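# Sort cloths: clean ones onto the blue mat

## Task

Move every cloth that has no stain onto the blue mat, and keep any stained cloth off the mat.

## Robot and tools

Robot: two 7-joint arms, left_arm and right_arm, each with a two-finger gripper. Bases in the scene frame: left_arm at (+0.057, +0.340, 0) m, quat_wxyz (+1.000, 0, 0, -0.006); right_arm at (-0.022, -0.292, 0) m, quat_wxyz (+1.000, 0, 0, +0.029). A two-camera stand is fixed to the floor behind the arms; do not strike it, the table or other heavy things.

Frames. Scene frame: origin at table-top height midway between the nominal bases, +x out over the table, +y toward left_arm, +z up. Arm names are not image sides. Hand positions, velocities, targets and wrist-camera poses are printed in that arm's own base frame; fixed cameras and the table use the scene frame. Printed hand poses can be off by a few centimetres, more at long reach. end_effector_position is the point between the pads when closed, about 2 cm behind the fingertips; fingers point along gripper +z and close along its y axis. Closing pushes the tips about 10 mm further along +z, mostly while the pads are still over 40 mm apart.

Row layout (used by every tool that moves the arms): one flat list of 16 numbers covering both arms, even if only one moves. First left_arm: waist, shoulder, upper arm roll, elbow, forearm roll, wrist pitch, wrist roll, then its opening; then the same 8 for right_arm. Joint values are absolute target angles in radians, as Joint positions reports them, not offsets. Stated ranges: waist -6.283..6.283, shoulder -2.059..2.094, upper arm roll -6.283..6.283, elbow -0.192..3.927, forearm roll -6.283..6.283, wrist pitch -1.693..3.142, wrist roll -6.283..6.283. A target more than 0.010 rad beyond an end (and further out than the current angle) is refused; real ends may differ by 0.010 rad, and a joint driven to its real end reports "joint sent to its limit". Opening is a command from -1 (closed) to +1 (fully open). Sending 0 is a real command; to leave a gripper as it is, resend its present value.

Tools:
- execute_actions(actions, cameras): actions is a list of up to 15 actions; each action is a table of up to 15 rows, one per 1/30 s step; a short table repeats its last row to fill 15 steps. Each action lasts 0.5 s. An empty list returns the full state plus all camera images. cameras: list of names, ["all"], or [] for none; an unknown name voids the call.
- move(target, speed, blend, opening_speed, blocking, cameras): target is one 16-number row or a list of up to 15 rows (absolute joint goals); all joints of both arms travel together, so hands follow curves, without avoiding obstacles. speed: rad/s of the joint with farthest to go, 0.01..3.14, default 0.5, one value or one per target. blend: rad, corner rounding between listed targets, 0 = stop at each. opening_speed: rate of change of the opening per second, at least 0.2. Finger changes in the first row start at once; in later rows they apply after arrival and rest. Paths take at least 0.5 s; over 10 s they stop short. blocking=false returns after about 0.5 s while the move continues; a new move replaces it. The result adds a "move:" line: done, off_target (resting over 0.01 rad from target), moving, held, or fault, with arms named, and limits=held if steps were withheld.
- wait(seconds 0..10, cameras): holds last commands; a running move continues.
- stop(cameras): brakes the running move.
- zoom_image(camera, region [x0,y0,x1,y1] pixels, at most 504x504): closer view of that camera's newest image.
- clear_fault(arm): clears a reported torque fault on left_arm or right_arm.
- finished_scene(scene): ends the current scene, given its number; irreversible. Call nothing else after it in that reply.

Cameras: cam_head_left, cam_head_right, cam_high (fixed, scene frame) and cam_left_wrist, cam_right_wrist (carried, base frame), all 672x504. Calibration lines give K, distortion and T_world_to_cam; fixed cameras may be slightly shifted. Wrist depth lines give a 7x7 grid of distances in mm (172..3000), rows separated by " / ", "-" meaning no valid value.

Result lines: Joint positions and Joint velocities give per arm the seven joints then the pad gap in metres (0.084 fully open). Joint targets shows where joints are being driven now. grip_measured is the measured opening on the -1..1 scale. Tool commands shows current gripper commands. Joint torques are total drive outputs, noisy and offset, positive toward larger angles. "within noise" means the arm is still. "joint command not followed" means the clearance check altered that arm's targets.

Motion limits: targets move at most 3.14 rad/s, stay within 0.637 rad of measured angles per step, and hand speed is capped at 1 m/s. To hold a joint still, resend its Joint targets value.

Gripping: command an opening well below grip_measured to squeeze; about 24 N per pad. Cloth is thin, so close fully (-1) for full force.

Avoid: dropping cloths or anything leaving the table, releasing moving items, fast impacts, pushing hard into the table, and any contact between the arms (including one gripper closing on the other's fingers). Torque faults occur when contact torque reaches the load limits (N m: waist 44.1, shoulder 44.3, upper arm roll 28.2, elbow 28.2, forearm roll 28.2, wrist pitch 15.2, wrist roll 15.8), after 1 s at a torque limit, or after prolonged overload; the arm halts until clear_fault. Holding loads or stretched poses heats motors: MOTOR HOT appears at 65 °C and at 80 °C the arm is braked for 30-60 s. The scene keeps running while you think, and a running move continues meanwhile.

Each tool is called after "Call:" by a JSON object that holds its "method" and its "body", one argument or row to a line.

## Session

Call:
{"method": "execute_actions", "body": {
  "actions": []
}}

Call:
{"method": "zoom_image", "body": {
  "camera": "cam_high",
  "region": [150, 240, 490, 480]
}}

Scene clock: 0.00 s.
left_arm: end_effector_position=(+0.5609, -0.3749, +0.3310) grip_measured=+1.00 end_effector_quat_wxyz=(+0.031, +0.952, -0.255, +0.166) | right_arm: end_effector_position=(+0.2137, -0.0660, +0.1011) grip_measured=+1.00 end_effector_quat_wxyz=(-0.293, -0.451, +0.577, -0.615)
Joint positions: left_arm=[-0.604 0.432 -0.003 1.872 0.061 1.104 -0.102 0.084] | right_arm=[-0.75 -1.058 2.068 0.262 -0.037 0.982 2.746 0.084]
Joint velocities: within noise
Joint torques (N m): no reading
Motor temperatures (°C): left_arm=[34 39 39 32 36 38 34] | right_arm=[42 39 42 43 36 40 41]
Wrist depth (mm): cam_left_wrist=[1634 1634 1642 1634 1642 611 622 / 1509 1539 1539 568 579 581 583 / 1446 532 541 542 545 549 552 / 508 512 512 517 517 520 523 / 487 491 493 497 496 499 501 / 465 463 470 471 473 475 476 / 443 447 448 450 450 453 455] | cam_right_wrist=[2595 2510 2381 2294 2192 2145 2044 / 2664 2519 2457 2340 2249 2178 2080 / 2654 2556 2483 2372 2294 2132 2050 / 2696 2595 2483 2414 2294 1634 1940 / 2760 2604 2538 2422 1882 2228 581 / 2749 2675 2566 2448 697 539 449 / 2816 2706 2614 617 502 413 353]
Joint targets: left_arm=[-0.604 0.432 -0.003 1.872 0.061 1.104 -0.102] | right_arm=[-0.750 -1.058 2.068 0.262 -0.037 0.982 2.746]
Tool commands: left_gripper/opening=+1.0 right_gripper/opening=+1.0
camera_calibration:
cam_left_wrist: T_world_to_cam=[[-0.504224, -0.862796, 0.0366229, -0.0295293], [-0.801306, 0.451635, -0.392344, 0.829961], [0.321972, -0.227175, -0.919089, 0.162806], [0, 0, 0, 1]] pos_world=[0.597745, -0.363332, 0.476345]
cam_right_wrist: T_world_to_cam=[[-0.859393, -0.175247, -0.480345, 0.256769], [0.476279, 0.0674008, -0.876707, 0.0773412], [0.186016, -0.982215, 0.0255427, 0.0241417], [0, 0, 0, 1]] pos_world=[0.179339, 0.0634975, 0.190527]

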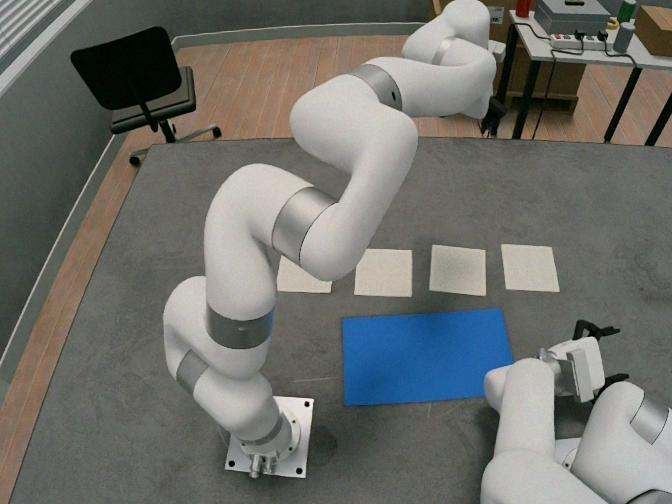

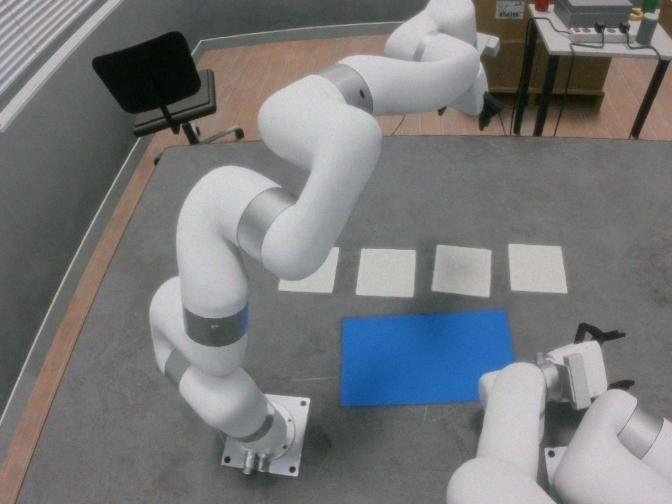

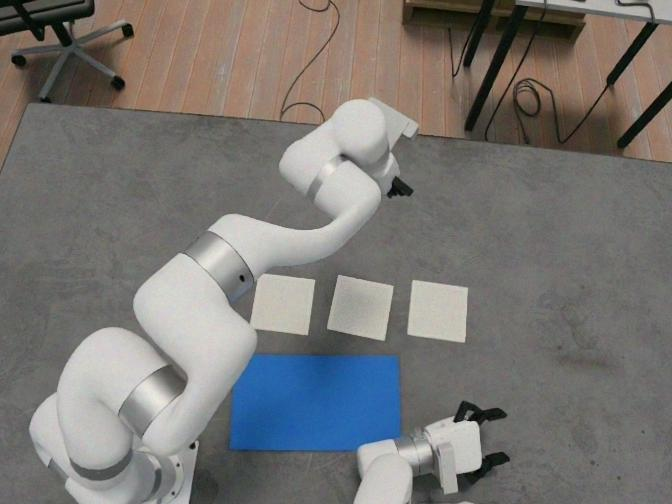

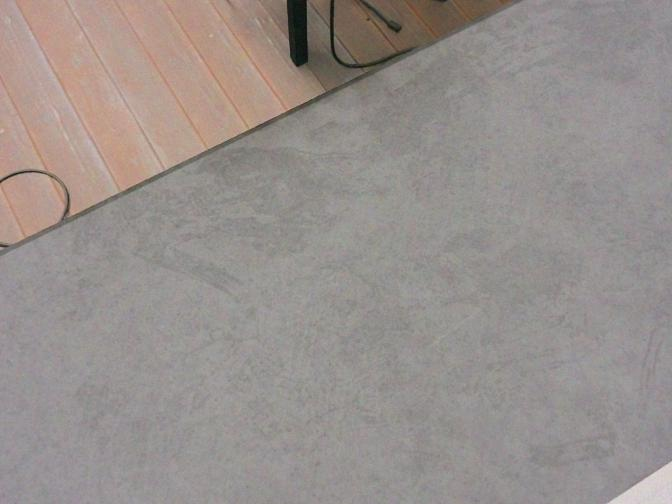

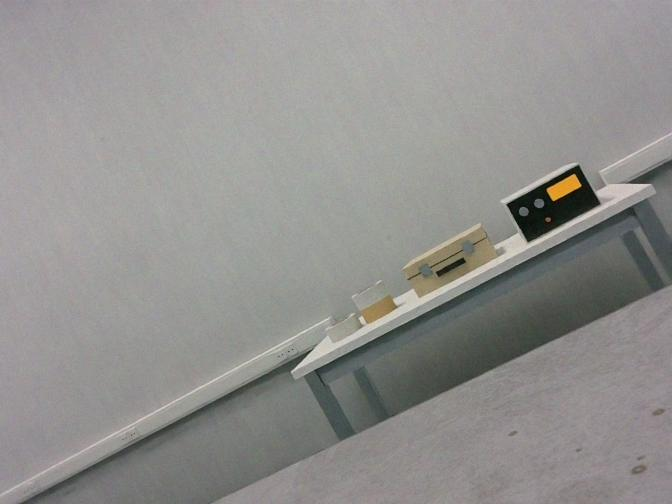

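Scaled by 1.482 from the camera's 672x504 image, which has a finer 960x720 frame.

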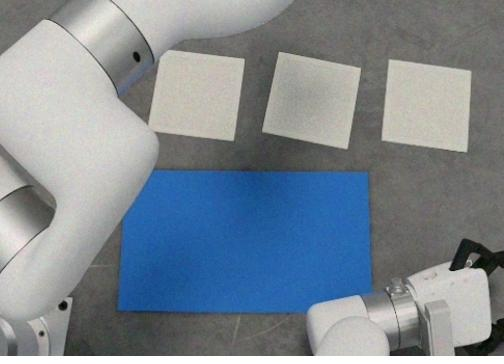

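Call:
{"method": "move", "body": {
  "target": [0.3,-0.3,0,0.7,0,1.0,-0.1,-0.3,0.0,-0.3,0,0.7,0,1.0,3.14,-0.3],
  "speed": 1.2,
  "cameras": ["cam_high"]
}}

Call:
{"method": "zoom_image", "body": {
  "camera": "cam_high",
  "region": [160, 250, 330, 360]
}}

Call:
{"method": "zoom_image", "body": {
  "camera": "cam_high",
  "region": [310, 250, 480, 360]
}}

Call:
{"method": "zoom_image", "body": {
  "camera": "cam_high",
  "region": [220, 340, 420, 460]
}}

Scene clock: 28.97 s.
left_arm: end_effector_position=(+0.3531, +0.1092, +0.1911) grip_measured=-0.32 end_effector_quat_wxyz=(+0.000, +0.980, +0.199, +0.000) | right_arm: end_effector_position=(+0.3696, +0.0000, +0.1911) grip_measured=-0.32 end_effector_quat_wxyz=(+0.000, -0.001, +1.000, +0.000)
Joint positions: left_arm=[0.3 -0.3 0 0.7 0 1 -0.1 0.03] | right_arm=[0 -0.3 0 0.7 0 1 3.14 0.03]
Joint torques (N m): left_arm=[3.99 -14.37 1.37 9.93 -1.78 -2.6 1.95] | right_arm=[4.93 -9.58 -1.48 20.39 2.92 -0.44 1.83]
Wrist depth (mm): cam_left_wrist=[318 321 325 327 331 335 337 / 317 319 322 325 329 332 335 / 315 317 321 322 326 328 333 / 313 316 319 321 324 328 330 / 311 313 317 319 323 324 325 / 309 312 314 317 320 321 324 / 307 310 313 315 317 319 321] | cam_right_wrist=[342 340 339 338 336 334 333 / 338 336 335 333 332 331 329 / 333 332 332 330 328 327 324 / 331 329 328 327 325 323 322 / 327 326 325 323 322 321 319 / 323 322 321 319 319 317 315 / 320 318 318 316 314 313 311]
Joint targets: left_arm=[0.300 -0.300 0.000 0.700 0.000 1.000 -0.100] | right_arm=[0.000 -0.300 0.000 0.700 0.000 1.000 3.140]
move: done
Images, in order (width x height): cam_high 672x504.

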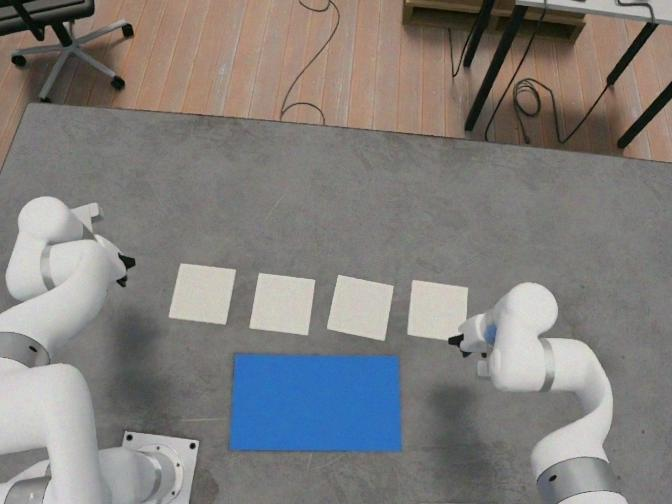

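Scaled by 2.965 from the camera's 672x504 image, which has a finer 960x720 frame.

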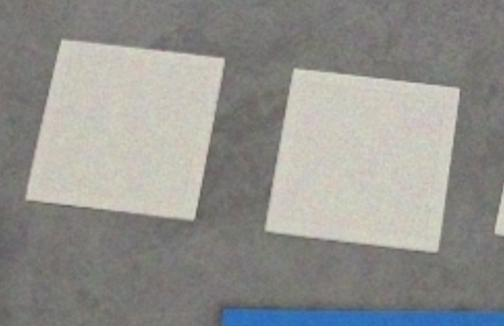

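Scaled by 2.965 from the camera's 672x504 image, which has a finer 960x720 frame.

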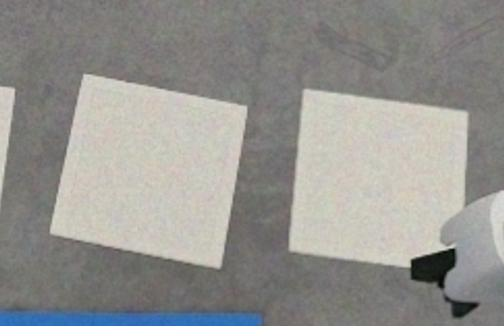

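Scaled by 2.520 from the camera's 672x504 image, which has a finer 960x720 frame.

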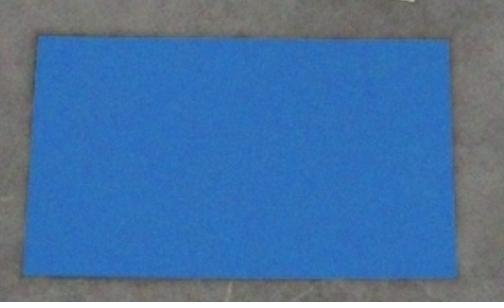

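Call:
{"method": "move", "body": {
  "target": [
    [-0.5336,0.1229,0,0.7208,0,0.5979,-0.516,-0.3,0.0912,0.2264,0,0.8647,0,0.6383,3.305,-0.3],
    [-0.5336,0.2122,0,0.7106,0,0.4984,-0.516,-0.3,0.0912,0.3063,0,0.855,0,0.5487,3.305,-0.3],
    [-0.5336,0.225,0,0.7106,0,0.4856,-0.516,-0.3,0.0912,0.3178,0,0.855,0,0.5372,3.305,-0.3],
    [-0.5336,0.225,0,0.7106,0,0.4856,-0.516,-0.95,0.0912,0.3178,0,0.855,0,0.5372,3.305,-0.95],
    [-0.5336,-0.173,0,0.9653,0,1.1383,-0.516,-0.95,0.0912,-0.0458,0,1.1,0,1.1458,3.305,-0.95]
  ],
  "speed": [1.0,0.3,0.08,0.3,0.6],
  "blend": [0.03,0.004,0,0,0],
  "cameras": ["all"]
}}

Call:
{"method": "zoom_image", "body": {
  "camera": "cam_head_left",
  "region": [320, 180, 580, 340]
}}

Scene clock: 80.50 s.
left_arm: end_effector_position=(+0.3622, -0.2140, +0.2400) grip_measured=-0.95 end_effector_quat_wxyz=(+0.000, +1.000, -0.009, +0.000) | right_arm: end_effector_position=(+0.4571, +0.0418, +0.2400) grip_measured=-0.95 end_effector_quat_wxyz=(+0.000, +0.036, +0.999, +0.000)
Joint positions: left_arm=[-0.534 -0.173 0 0.965 0 1.138 -0.516 0.002] | right_arm=[0.091 -0.046 0 1.1 0 1.146 3.305 0.002]
Joint torques (N m): left_arm=[3.97 -17.39 -0.94 13.77 -1.43 -0.46 -1.5] | right_arm=[-4.89 -23.82 -1.5 20.87 1.94 -0.41 1.74]
Wrist depth (mm): cam_left_wrist=[367 370 374 377 381 384 388 / 364 369 371 375 379 382 386 / 362 366 370 373 377 380 383 / 358 363 - - - 376 378 / 356 360 - - - 374 376 / 354 359 362 - 371 372 374 / 353 357 359 - 368 370 373] | cam_right_wrist=[394 393 390 390 387 384 384 / 388 387 386 384 382 380 377 / 384 383 381 380 377 376 374 / 381 380 378 375 373 371 370 / 376 375 373 372 369 368 367 / 373 370 369 368 364 363 360 / 368 367 365 364 363 360 355]
Joint targets: left_arm=[-0.534 -0.173 0.000 0.965 0.000 1.138 -0.516] | right_arm=[0.091 -0.046 0.000 1.100 0.000 1.146 3.305]
move: done
camera_calibration:
cam_left_wrist: T_world_to_cam=[[-0.00663987, -0.998033, 0.0623411, -0.202911], [-0.997972, 0.00266692, -0.0635974, 0.458671], [0.063306, -0.062637, -0.996027, 0.326926], [0, 0, 0, 1]] pos_world=[0.435697, -0.183257, 0.367447]
cam_right_wrist: T_world_to_cam=[[0.10986, 0.99378, -0.0182031, -0.051243], [0.988712, -0.11114, -0.10048, -0.337088], [-0.101878, -0.00695899, -0.994773, 0.416808], [0, 0, 0, 1]] pos_world=[0.381376, 0.0163609, 0.379826]

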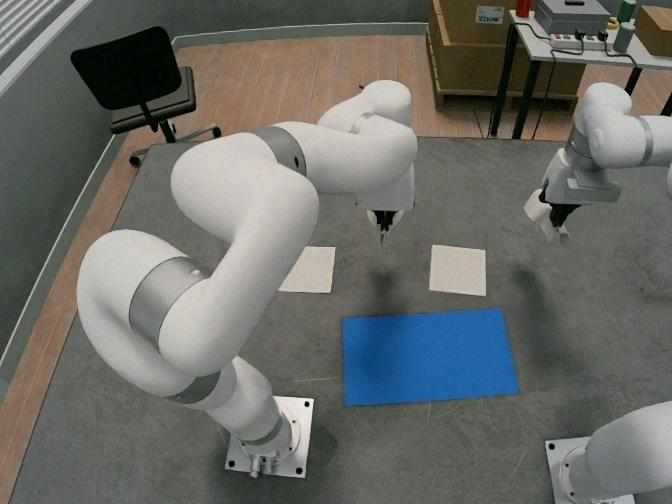

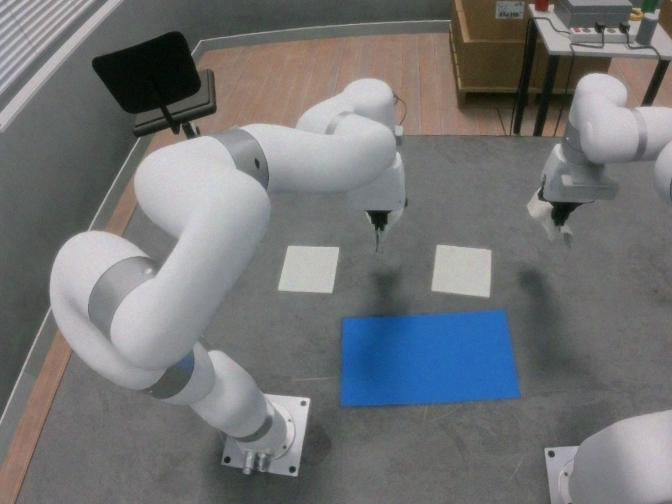

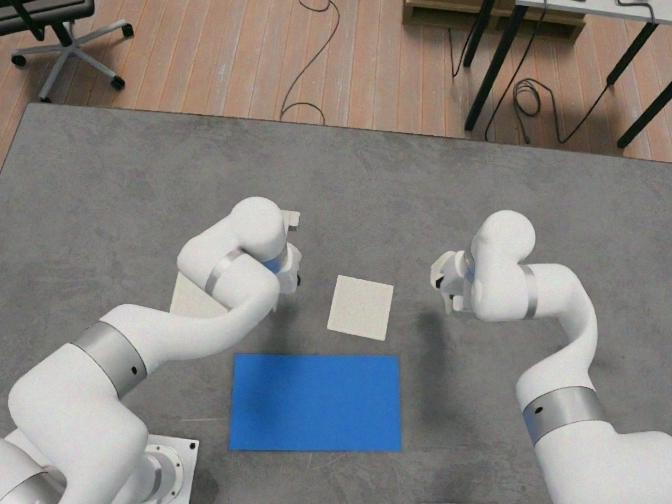

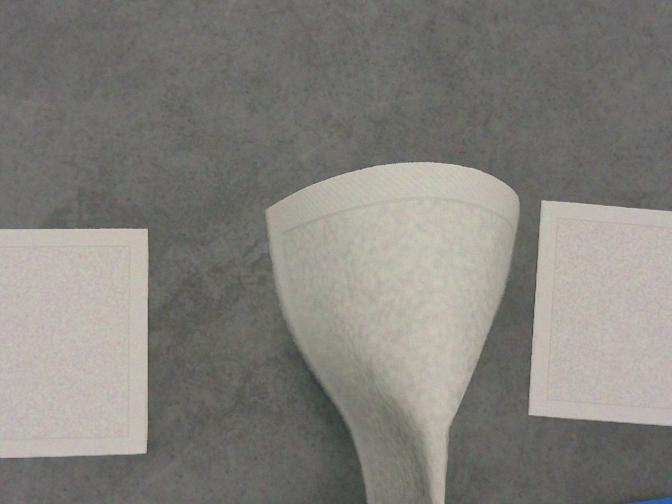

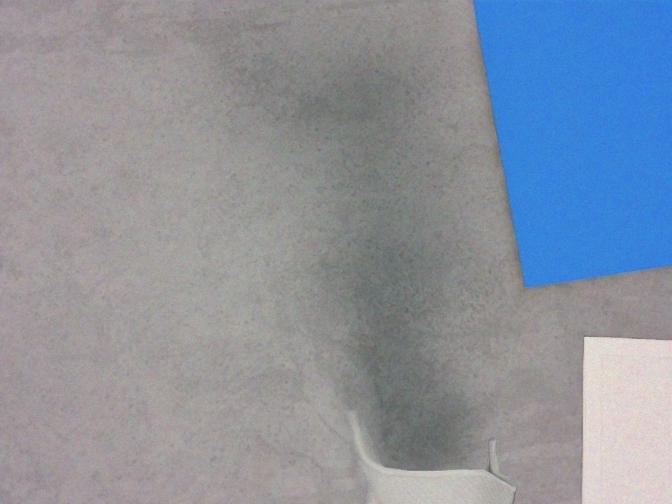

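Scaled by 1.938 from the camera's 672x504 image, which has a finer 960x720 frame.

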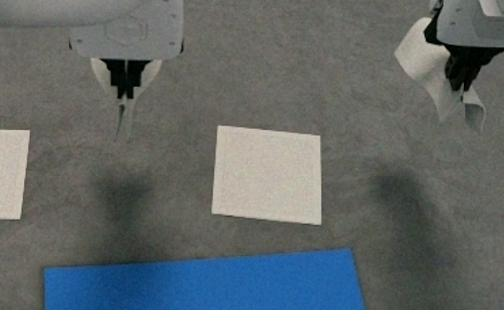

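Call:
{"method": "move", "body": {
  "target": [-0.5336,0.6037,0,2.0142,0,2.6105,-0.516,-0.95,0.0912,0.6037,0,2.0142,0,2.6105,3.305,-0.95],
  "speed": 1.2,
  "cameras": ["cam_head_left","cam_head_right"]
}}

Call:
{"method": "zoom_image", "body": {
  "camera": "cam_head_left",
  "region": [300, 180, 600, 340]
}}

Call:
{"method": "zoom_image", "body": {
  "camera": "cam_head_right",
  "region": [300, 180, 600, 340]
}}

Scene clock: 98.53 s.
left_arm: end_effector_position=(+0.3041, -0.1796, +0.3383) grip_measured=-0.95 end_effector_quat_wxyz=(-0.283, +0.825, -0.007, -0.489) | right_arm: end_effector_position=(+0.3517, +0.0322, +0.3383) grip_measured=-0.95 end_effector_quat_wxyz=(-0.560, +0.030, +0.825, -0.072)
Joint positions: left_arm=[-0.534 0.604 0 2.014 0 2.61 -0.516 0.002] | right_arm=[0.091 0.604 0 2.014 0 2.611 3.305 0.002]
Joint torques (N m): left_arm=[4.09 -22.92 -1.62 11.65 0.06 2.01 1.47] | right_arm=[-1.02 -26.86 0.61 17.73 -1.63 2.75 0.1]
Wrist depth (mm): cam_left_wrist=[670 590 528 477 435 400 369 / 822 718 626 555 501 453 416 / 1908 888 785 627 542 507 474 / 2014 2235 - - - - 539 / 2099 2397 - - - 724 631 / 2087 392 429 - - - 754 / - 351 363 - - - -] | cam_right_wrist=[- 186 188 190 200 - - / 179 196 203 212 - - - / - - - 318 355 1300 - / - - - 359 361 390 - / - - - 442 443 1397 2771 / - - 2782 457 491 816 772 / 882 829 835 - 473 669 646]
Joint targets: left_arm=[-0.534 0.604 0.000 2.014 0.000 2.611 -0.516] | right_arm=[0.091 0.604 0.000 2.014 0.000 2.611 3.305]
move: done
Images, in order (width x height): cam_head_left 672x504, cam_head_right 672x504.

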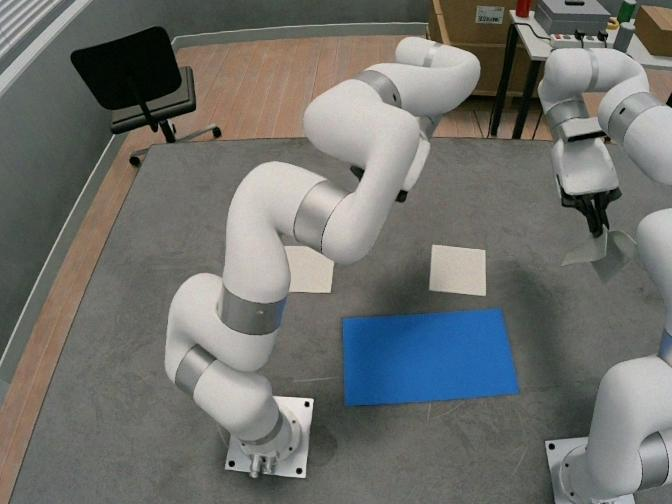

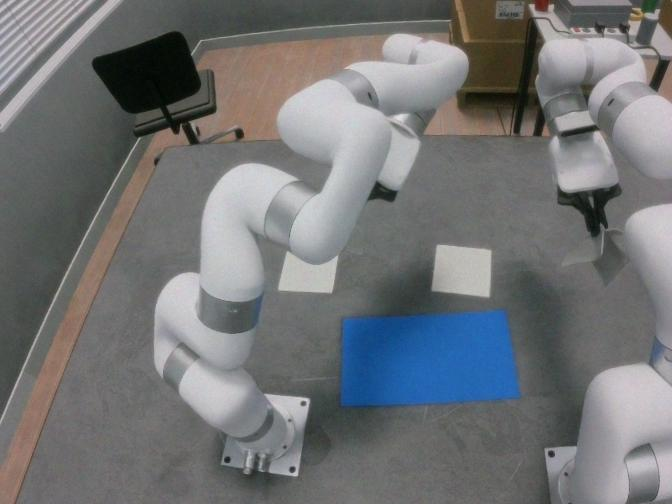

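Scaled by 1.680 from the camera's 672x504 image, which has a finer 960x720 frame.

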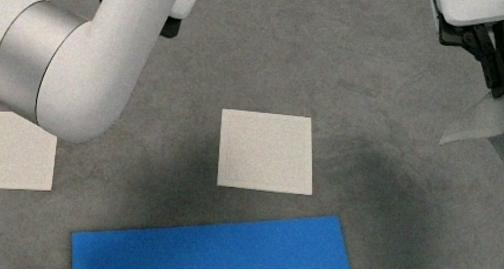

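Scaled by 1.680 from the camera's 672x504 image, which has a finer 960x720 frame.

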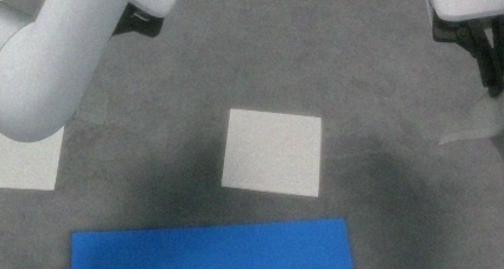

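Call:
{"method": "zoom_image", "body": {
  "camera": "cam_head_left",
  "region": [545, 200, 655, 300]
}}

Call:
{"method": "zoom_image", "body": {
  "camera": "cam_head_right",
  "region": [545, 200, 655, 300]
}}

Scaled by 4.582 from the camera's 672x504 image, which has a finer 960x720 frame.

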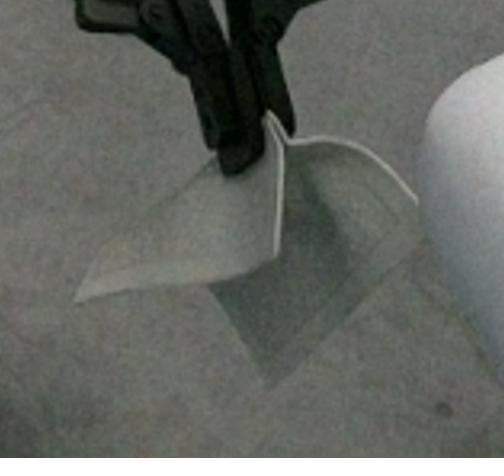

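Scaled by 4.582 from the camera's 672x504 image, which has a finer 960x720 frame.

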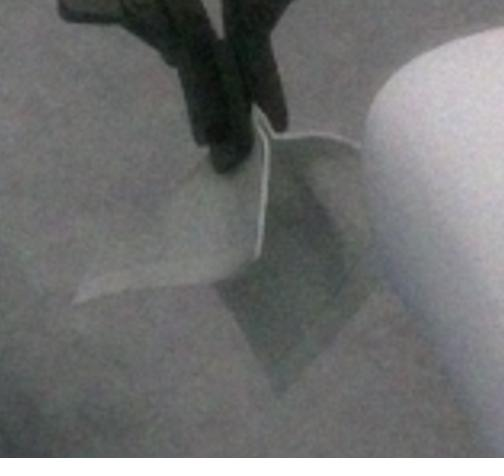

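Call:
{"method": "move", "body": {
  "target": [
    [-0.45,0.6037,0,2.0142,-0.9,2.6105,-0.516,-0.95,0.7084,-0.4232,0,0.4704,0,0.8936,3.795,-0.95],
    [-0.45,0.6037,0,2.0142,-0.9,2.6105,-0.516,-0.95,0.7084,-0.1791,0,0.3644,0,0.5435,3.795,-0.95],
    [-0.45,0.6037,0,2.0142,-0.9,2.6105,-0.516,-0.95,0.7084,-0.0597,0,0.3515,0,0.4112,3.795,-0.95],
    [-0.45,0.6037,0,2.0142,-0.9,2.6105,-0.516,-0.95,0.7084,-0.0597,0,0.3515,0,0.4112,3.795,-0.3],
    [-0.45,0.6037,0,2.0142,-0.9,2.6105,-0.516,-0.95,0.7084,-0.4232,0,0.4704,0,0.8936,3.795,-0.3]
  ],
  "speed": [1.4,0.6,0.4,0.4,0.8],
  "blend": [0.05,0.04,0,0,0],
  "cameras": ["cam_head_left","cam_head_right","cam_high"]
}}

Call:
{"method": "zoom_image", "body": {
  "camera": "cam_head_right",
  "region": [320, 160, 480, 280]
}}

Call:
{"method": "zoom_image", "body": {
  "camera": "cam_high",
  "region": [220, 320, 420, 480]
}}

Scene clock: 117.20 s.
left_arm: end_effector_position=(+0.2628, -0.2948, +0.4103) grip_measured=-0.95 end_effector_quat_wxyz=(+0.112, +0.749, -0.161, -0.633) | right_arm: end_effector_position=(+0.2423, +0.2076, +0.1500) grip_measured=-0.32 end_effector_quat_wxyz=(+0.000, -0.027, +1.000, +0.000)
Joint positions: left_arm=[-0.45 0.604 0 2.014 -0.9 2.611 -0.516 0.002] | right_arm=[0.708 -0.423 0 0.47 0 0.894 3.795 0.03]
Joint torques (N m): left_arm=[3.78 -23.9 1.02 9.46 -3.45 1.7 1.42] | right_arm=[4.07 -13.5 1.27 19.81 -1.64 -0.34 1.36]
Wrist depth (mm): cam_left_wrist=[504 561 617 278 246 239 238 / 611 682 770 - 242 235 233 / 720 786 2816 - - 230 217 / - - - - - 229 213 / - - - - - 232 213 / - - - - - - 215 / - - - 193 - - -] | cam_right_wrist=[289 297 296 295 294 292 292 / 294 294 293 292 290 289 287 / 292 291 289 288 287 286 284 / 289 288 287 285 285 283 281 / 286 285 283 282 281 280 278 / 283 281 279 278 277 276 275 / 279 278 277 273 272 272 272]
Joint targets: left_arm=[-0.450 0.604 0.000 2.014 -0.900 2.611 -0.516] | right_arm=[0.708 -0.423 0.000 0.470 0.000 0.894 3.795]
move: done
Images, in order (width x height): cam_head_left 672x504, cam_head_right 672x504, cam_high 672x504.

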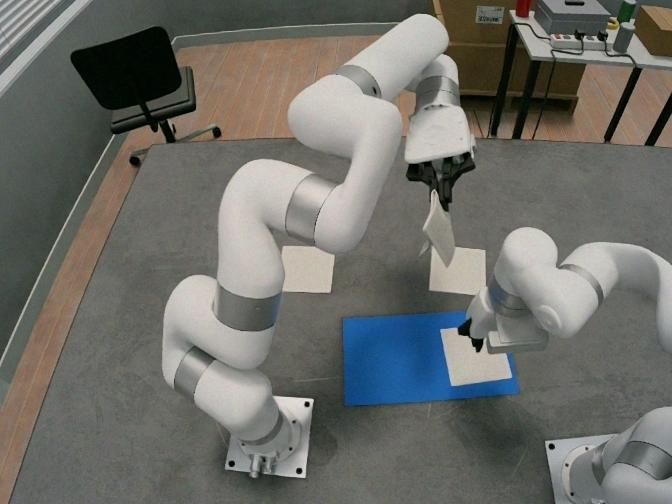

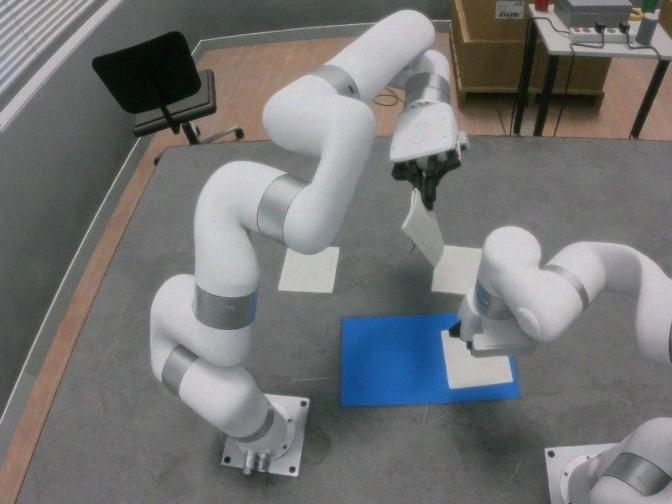

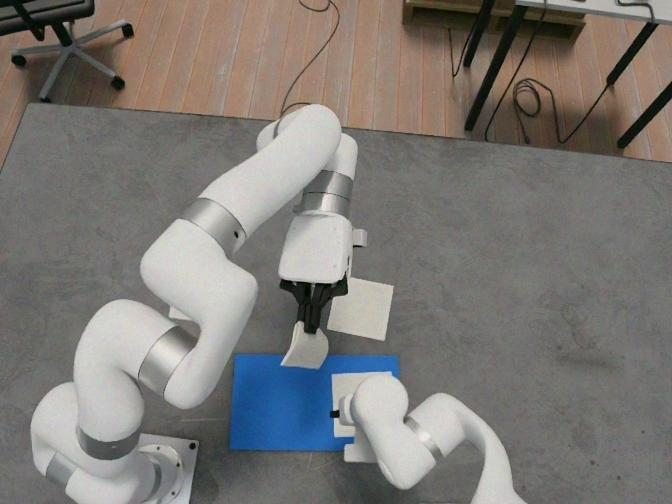

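Scaled by 3.150 from the camera's 672x504 image, which has a finer 960x720 frame.

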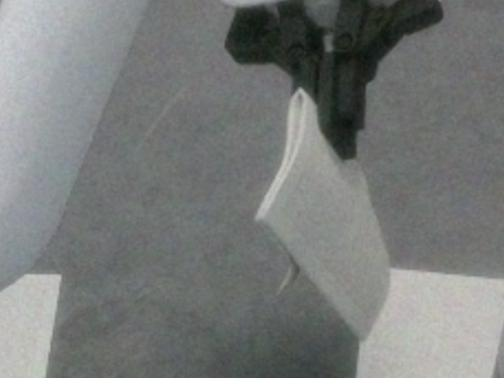

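Scaled by 2.520 from the camera's 672x504 image, which has a finer 960x720 frame.

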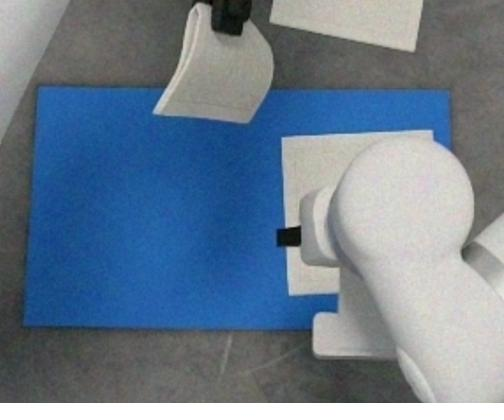

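Call:
{"method": "move", "body": {
  "target": [
    [-0.45,0.6037,0,2.0142,-0.4,2.6105,-0.516,-0.95,0.4584,0.3552,0,1.0564,0,0.7012,3.736,-0.3],
    [-0.45,0.6037,0,2.0142,-0.4,2.6105,-0.516,-0.95,0.4584,0.426,0,1.0471,0,0.6211,3.736,-0.3],
    [-0.45,0.6037,0,2.0142,-0.4,2.6105,-0.516,-0.95,0.4584,0.4357,0,1.0471,0,0.6114,3.736,-0.3],
    [-0.45,0.6037,0,2.0142,-0.4,2.6105,-0.516,-0.95,0.4584,0.4357,0,1.0471,0,0.6114,3.736,-0.95],
    [-0.45,0.6037,0,2.0142,-0.4,2.6105,-0.516,-0.95,0.4,0.1128,0,1.2872,0,1.1744,3.678,-0.95],
    [-0.45,0.6037,0,2.0142,-0.4,2.6105,-0.516,-0.95,0.09,0.6037,0,2.0142,0,2.6105,3.36,-0.95]
  ],
  "speed": [1.0,0.4,0.08,0.4,1.0,1.4],
  "blend": [0.03,0.004,0,0,0.1,0],
  "cameras": ["cam_head_left","cam_head_right"]
}}

Call:
{"method": "zoom_image", "body": {
  "camera": "cam_head_right",
  "region": [330, 180, 450, 280]
}}

Call:
{"method": "zoom_image", "body": {
  "camera": "cam_head_left",
  "region": [350, 180, 470, 280]
}}

Call:
{"method": "zoom_image", "body": {
  "camera": "cam_head_left",
  "region": [545, 200, 655, 300]
}}

Call:
{"method": "zoom_image", "body": {
  "camera": "cam_head_right",
  "region": [545, 200, 655, 300]
}}

Scene clock: 163.37 s.
left_arm: end_effector_position=(+0.2875, -0.2223, +0.3533) grip_measured=-0.95 end_effector_quat_wxyz=(-0.098, +0.811, -0.058, -0.574) | right_arm: end_effector_position=(+0.3517, +0.0317, +0.3383) grip_measured=-0.95 end_effector_quat_wxyz=(-0.558, +0.053, +0.824, -0.087)
Joint positions: left_arm=[-0.45 0.604 0 2.014 -0.4 2.611 -0.516 0.002] | right_arm=[0.09 0.604 0 2.014 0 2.611 3.36 0.002]
Joint torques (N m): left_arm=[-1.72 -25.02 -1.03 9.29 0.4 1.21 0.68] | right_arm=[-4.94 -26.93 -0.22 17.76 -1.72 2.59 -1.72]
Wrist depth (mm): cam_left_wrist=[483 474 478 472 465 458 450 / 600 518 528 566 556 546 534 / 734 483 - - - 679 664 / 2431 460 - - - 2899 2717 / 423 442 - - - - - / 402 416 433 - - - - / 338 363 - - - - -] | cam_right_wrist=[- 185 187 190 207 - - / 183 194 202 214 - - - / - 227 - 316 356 1317 - / - - - 362 363 1337 - / - - - 442 442 1417 2604 / - - 2911 456 490 788 751 / 2634 2624 832 777 478 661 629]
Joint targets: left_arm=[-0.450 0.604 0.000 2.014 -0.400 2.611 -0.516] | right_arm=[0.090 0.604 0.000 2.014 0.000 2.611 3.360]
move: done
Images, in order (width x height): cam_head_left 672x504, cam_head_right 672x504.

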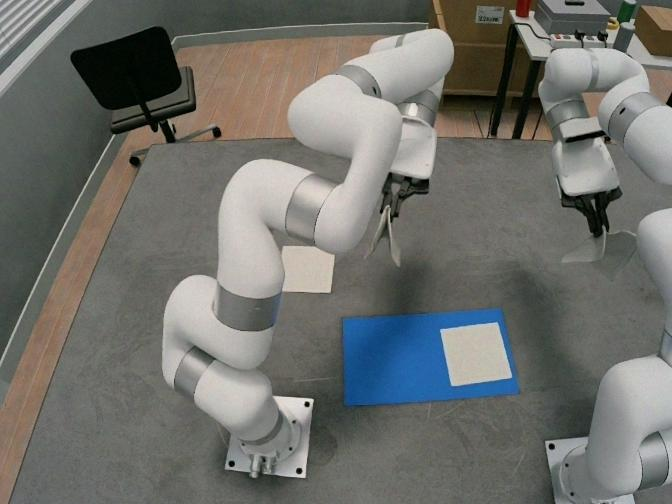

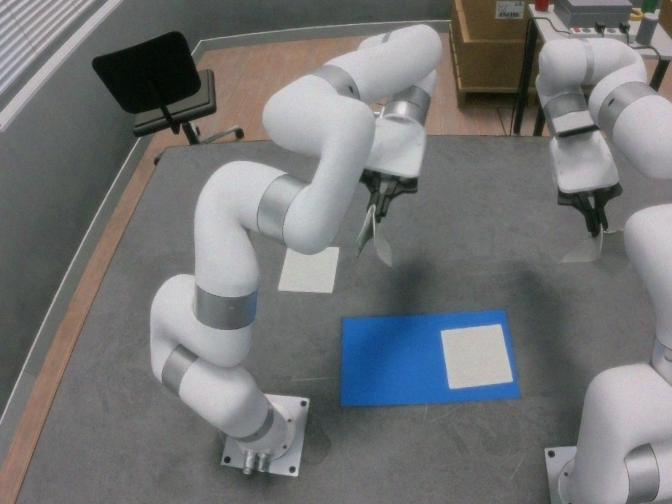

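Scaled by 4.200 from the camera's 672x504 image, which has a finer 960x720 frame.

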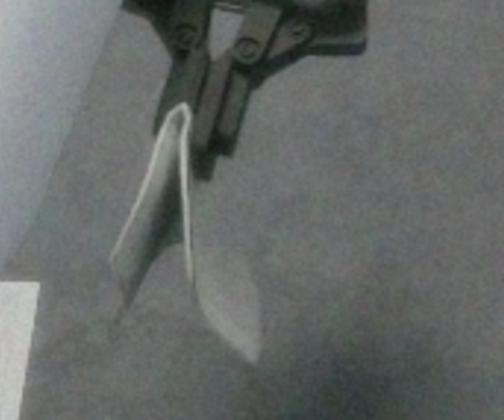

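Scaled by 4.200 from the camera's 672x504 image, which has a finer 960x720 frame.

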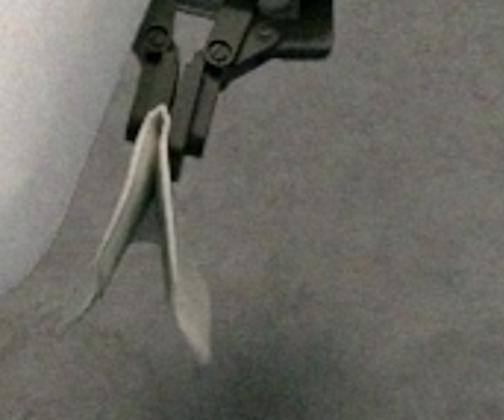

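Scaled by 4.582 from the camera's 672x504 image, which has a finer 960x720 frame.

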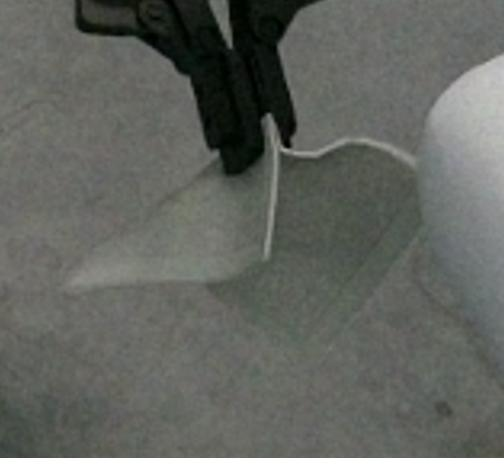

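Scaled by 4.582 from the camera's 672x504 image, which has a finer 960x720 frame.

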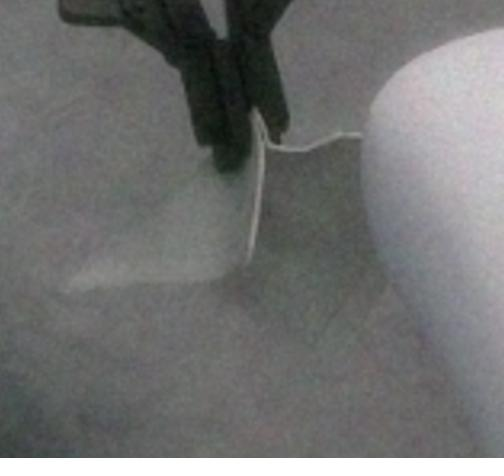

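Call:
{"method": "move", "body": {
  "target": [0,0.1227,0,1.3227,-1.5708,1.5708,-1.2,-0.95,-0.15,0.3855,0,1.3405,1.5708,1.5708,4.0966,-0.95],
  "speed": 1.2,
  "cameras": ["cam_right_wrist","cam_left_wrist","cam_head_left"]
}}

Scene clock: 188.07 s.
left_arm: end_effector_position=(+0.5061, -0.2515, +0.4719) grip_measured=-0.95 end_effector_quat_wxyz=(+0.500, +0.500, +0.500, -0.500) | right_arm: end_effector_position=(+0.5767, +0.1672, +0.3403) grip_measured=-0.95 end_effector_quat_wxyz=(-0.461, +0.536, +0.461, +0.536)
Joint positions: left_arm=[0 0.123 0 1.323 -1.571 1.571 -1.2 0.002] | right_arm=[-0.15 0.385 0 1.341 1.571 1.571 4.097 0.002]
Joint torques (N m): left_arm=[3.82 -23.13 -0.51 10.39 -3.48 -0.46 -2.08] | right_arm=[-5.06 -32.2 0.17 14.6 5.25 -0.15 1.91]
Wrist depth (mm): cam_left_wrist=[997 - 260 291 926 991 2805 / 2717 - 270 282 2782 2899 2793 / 2727 - 275 - 2805 2760 2816 / 2727 508 - - - 2828 2828 / 496 - - - 2717 2782 2782 / 485 2685 - - 2717 2771 2782 / 2614 2644 - - 2727 2760 2760] | cam_right_wrist=[2112 2125 2158 2172 2213 2264 2257 / 516 555 2087 2132 2172 2213 2228 / 535 570 537 363 269 2192 2235 / 2026 2068 534 - 276 2145 2206 / 2002 2044 2074 252 287 2145 2185 / 1985 2008 2026 2050 2080 2112 2112 / 1974 2002 2032 2062 2062 2080 2119]
Joint targets: left_arm=[0.000 0.123 0.000 1.323 -1.571 1.571 -1.200] | right_arm=[-0.150 0.386 0.000 1.341 1.571 1.571 4.097]
move: done
camera_calibration:
cam_left_wrist: T_world_to_cam=[[0.997995, 0.0623425, -0.010954, -0.461033], [0.014927, -0.0636241, 0.997862, -0.413224], [0.0615123, -0.996025, -0.0644271, -0.126908], [0, 0, 0, 1]] pos_world=[0.474083, -0.123953, 0.399114]
cam_right_wrist: T_world_to_cam=[[0.990623, -0.131281, -0.0378299, -0.500348], [-0.0240227, 0.105206, -0.99416, 0.420662], [0.134494, 0.985747, 0.101066, -0.145539], [0, 0, 0, 1]] pos_world=[0.525335, 0.0335226, 0.413986]
Images, in order (width x height): cam_head_left 672x504, cam_left_wrist 672x504, cam_right_wrist 672x504.

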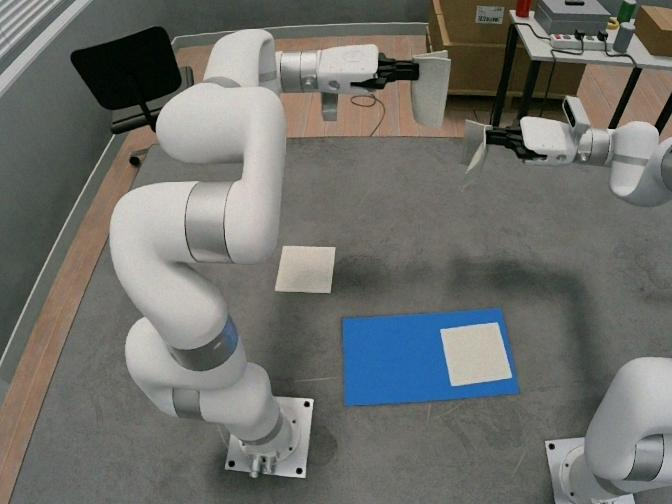

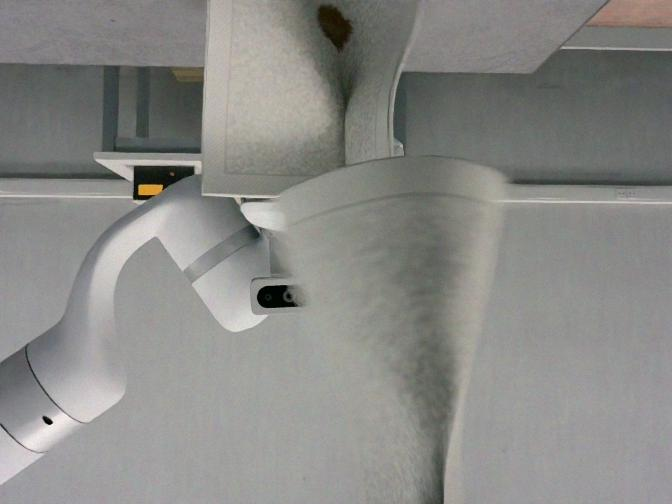

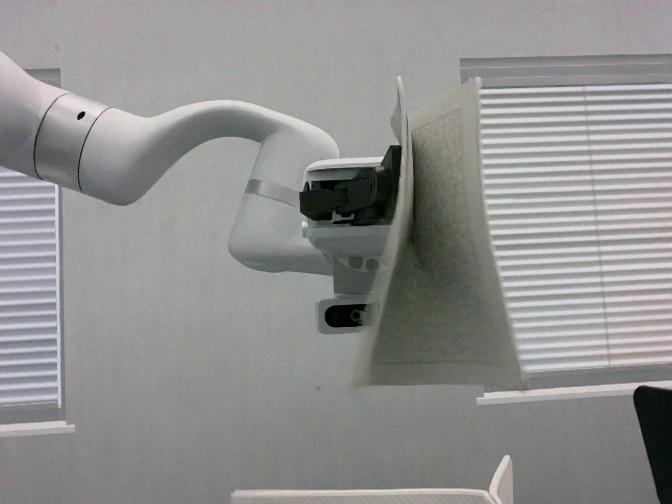

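Call:
{"method": "move", "body": {
  "target": [0,0.1227,0,1.3227,-1.5708,2.15,-1.2,-0.95,-0.15,0.3855,0,1.3405,1.5708,1.5708,4.0966,-0.95],
  "speed": 1.2,
  "cameras": ["cam_right_wrist","cam_left_wrist"]
}}

Scene clock: 206.43 s.
left_arm: end_effector_position=(+0.3663, -0.2521, +0.5263) grip_measured=-0.95 end_effector_quat_wxyz=(+0.398, +0.561, +0.294, -0.664) | right_arm: end_effector_position=(+0.5767, +0.1672, +0.3403) grip_measured=-0.95 end_effector_quat_wxyz=(-0.461, +0.536, +0.461, +0.536)
Joint positions: left_arm=[0 0.123 0 1.323 -1.571 2.15 -1.2 0.002] | right_arm=[-0.15 0.385 0 1.34 1.571 1.571 4.097 0.002]
Joint torques (N m): left_arm=[3.19 -21.24 -1.93 11.77 -2.75 1.67 1.51] | right_arm=[-5.03 -29.62 0.03 15.23 3.16 0.85 -1.08]
Wrist depth (mm): cam_left_wrist=[517 586 - 2960 2696 470 428 / 535 530 - - 2863 478 441 / - - - - - 2547 2431 / - - - - - 2604 2501 / - - - - - 2685 2492 / - - - - - 2749 2510 / - - - - - 2839 2595] | cam_right_wrist=[263 2151 2138 2178 2199 2235 2271 / 251 307 332 2165 2185 2206 2249 / 236 391 383 424 2151 2192 2192 / 270 2044 536 481 2125 2158 2199 / 2014 2044 2062 2106 2132 2132 2165 / 1979 2026 2038 2038 2080 2119 2119 / 1974 2020 2008 2026 2074 2080 2106]
Joint targets: left_arm=[0.000 0.123 0.000 1.323 -1.571 2.150 -1.200] | right_arm=[-0.150 0.386 0.000 1.341 1.571 1.571 4.097]
move: done
camera_calibration:
cam_left_wrist: T_world_to_cam=[[0.887833, -0.459059, 0.0318905, -0.434424], [0.0352797, 0.137003, 0.989942, -0.418165], [-0.458811, -0.877779, 0.137831, -0.00142444], [0, 0, 0, 1]] pos_world=[0.399795, -0.143387, 0.42801]
cam_right_wrist: T_world_to_cam=[[0.990623, -0.13128, -0.0378344, -0.500359], [-0.0240272, 0.105206, -0.99416, 0.420675], [0.134494, 0.985747, 0.101065, -0.145441], [0, 0, 0, 1]] pos_world=[0.525335, 0.0334226, 0.413986]
Images, in order (width x height): cam_left_wrist 672x504, cam_right_wrist 672x504.

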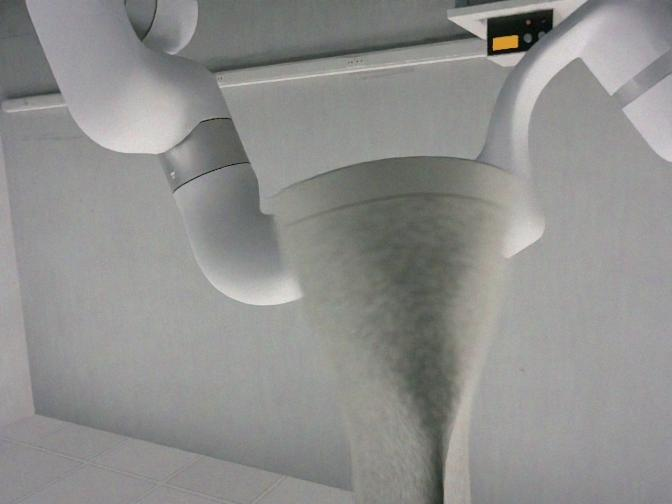

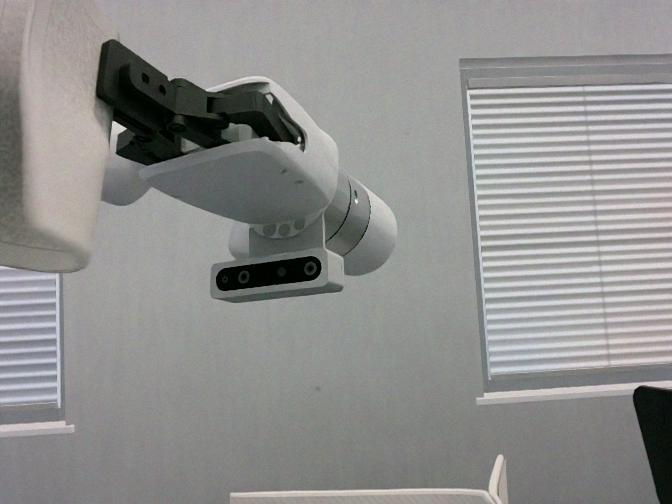

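Call:
{"method": "move", "body": {
  "target": [0,0.3727,0,1.5727,-1.5708,1.9,-1.2,-0.95,-0.15,0.3855,0,1.3405,1.5708,1.5708,4.0966,-0.95],
  "speed": 1.2,
  "cameras": ["cam_right_wrist"]
}}

Scene clock: 224.47 s.
left_arm: end_effector_position=(+0.4941, -0.2625, +0.4723) grip_measured=-0.95 end_effector_quat_wxyz=(+0.447, +0.540, +0.387, -0.599) | right_arm: end_effector_position=(+0.5767, +0.1672, +0.3403) grip_measured=-0.95 end_effector_quat_wxyz=(-0.461, +0.536, +0.461, +0.536)
Joint positions: left_arm=[0 0.373 0 1.573 -1.571 1.9 -1.2 0.002] | right_arm=[-0.15 0.386 0 1.34 1.571 1.571 4.097 0.002]
Joint torques (N m): left_arm=[0.49 -20.96 -0.09 13.12 -1.88 -0.47 1.35] | right_arm=[-5.12 -27.39 0.34 15.75 1.23 1.44 -1.28]
Wrist depth (mm): cam_left_wrist=[- 2973 - 252 252 2585 2381 / - - - 259 258 325 2439 / - - - - 427 2585 2519 / - - - - 2696 2624 2510 / 597 630 - - 2727 2654 2528 / - 552 2986 - 2760 2624 2538 / - - - - 2749 2675 2566] | cam_right_wrist=[2119 2158 2138 2199 2206 2220 2286 / 460 2087 2151 261 2185 2228 2249 / 464 521 - 248 334 2172 2220 / 2044 2056 - 260 367 2165 2172 / 2020 - 249 268 2087 2125 2165 / 2002 1996 2044 2062 2080 2132 2138 / 1996 2008 2026 2044 2062 2093 2099]
Joint targets: left_arm=[0.000 0.373 0.000 1.573 -1.571 1.900 -1.200] | right_arm=[-0.150 0.386 0.000 1.341 1.571 1.571 4.097]
move: done
camera_calibration:
cam_right_wrist: T_world_to_cam=[[0.990623, -0.13128, -0.0378344, -0.500359], [-0.0240272, 0.105206, -0.99416, 0.420675], [0.134494, 0.985747, 0.101065, -0.145441], [0, 0, 0, 1]] pos_world=[0.525335, 0.0334226, 0.413986]
Images, in order (width x height): cam_right_wrist 672x504.

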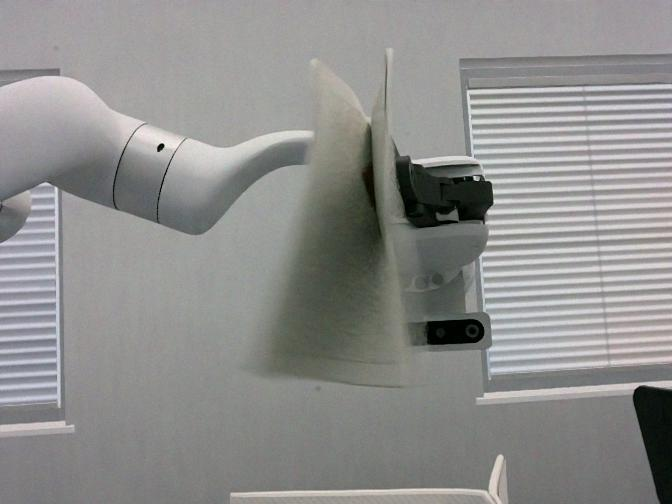

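Call:
{"method": "zoom_image", "body": {
  "camera": "cam_right_wrist",
  "region": [260, 40, 500, 220]
}}

Scaled by 2.100 from the camera's 672x504 image, which has a finer 960x720 frame.

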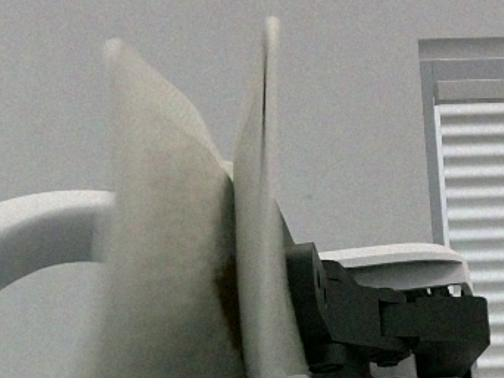

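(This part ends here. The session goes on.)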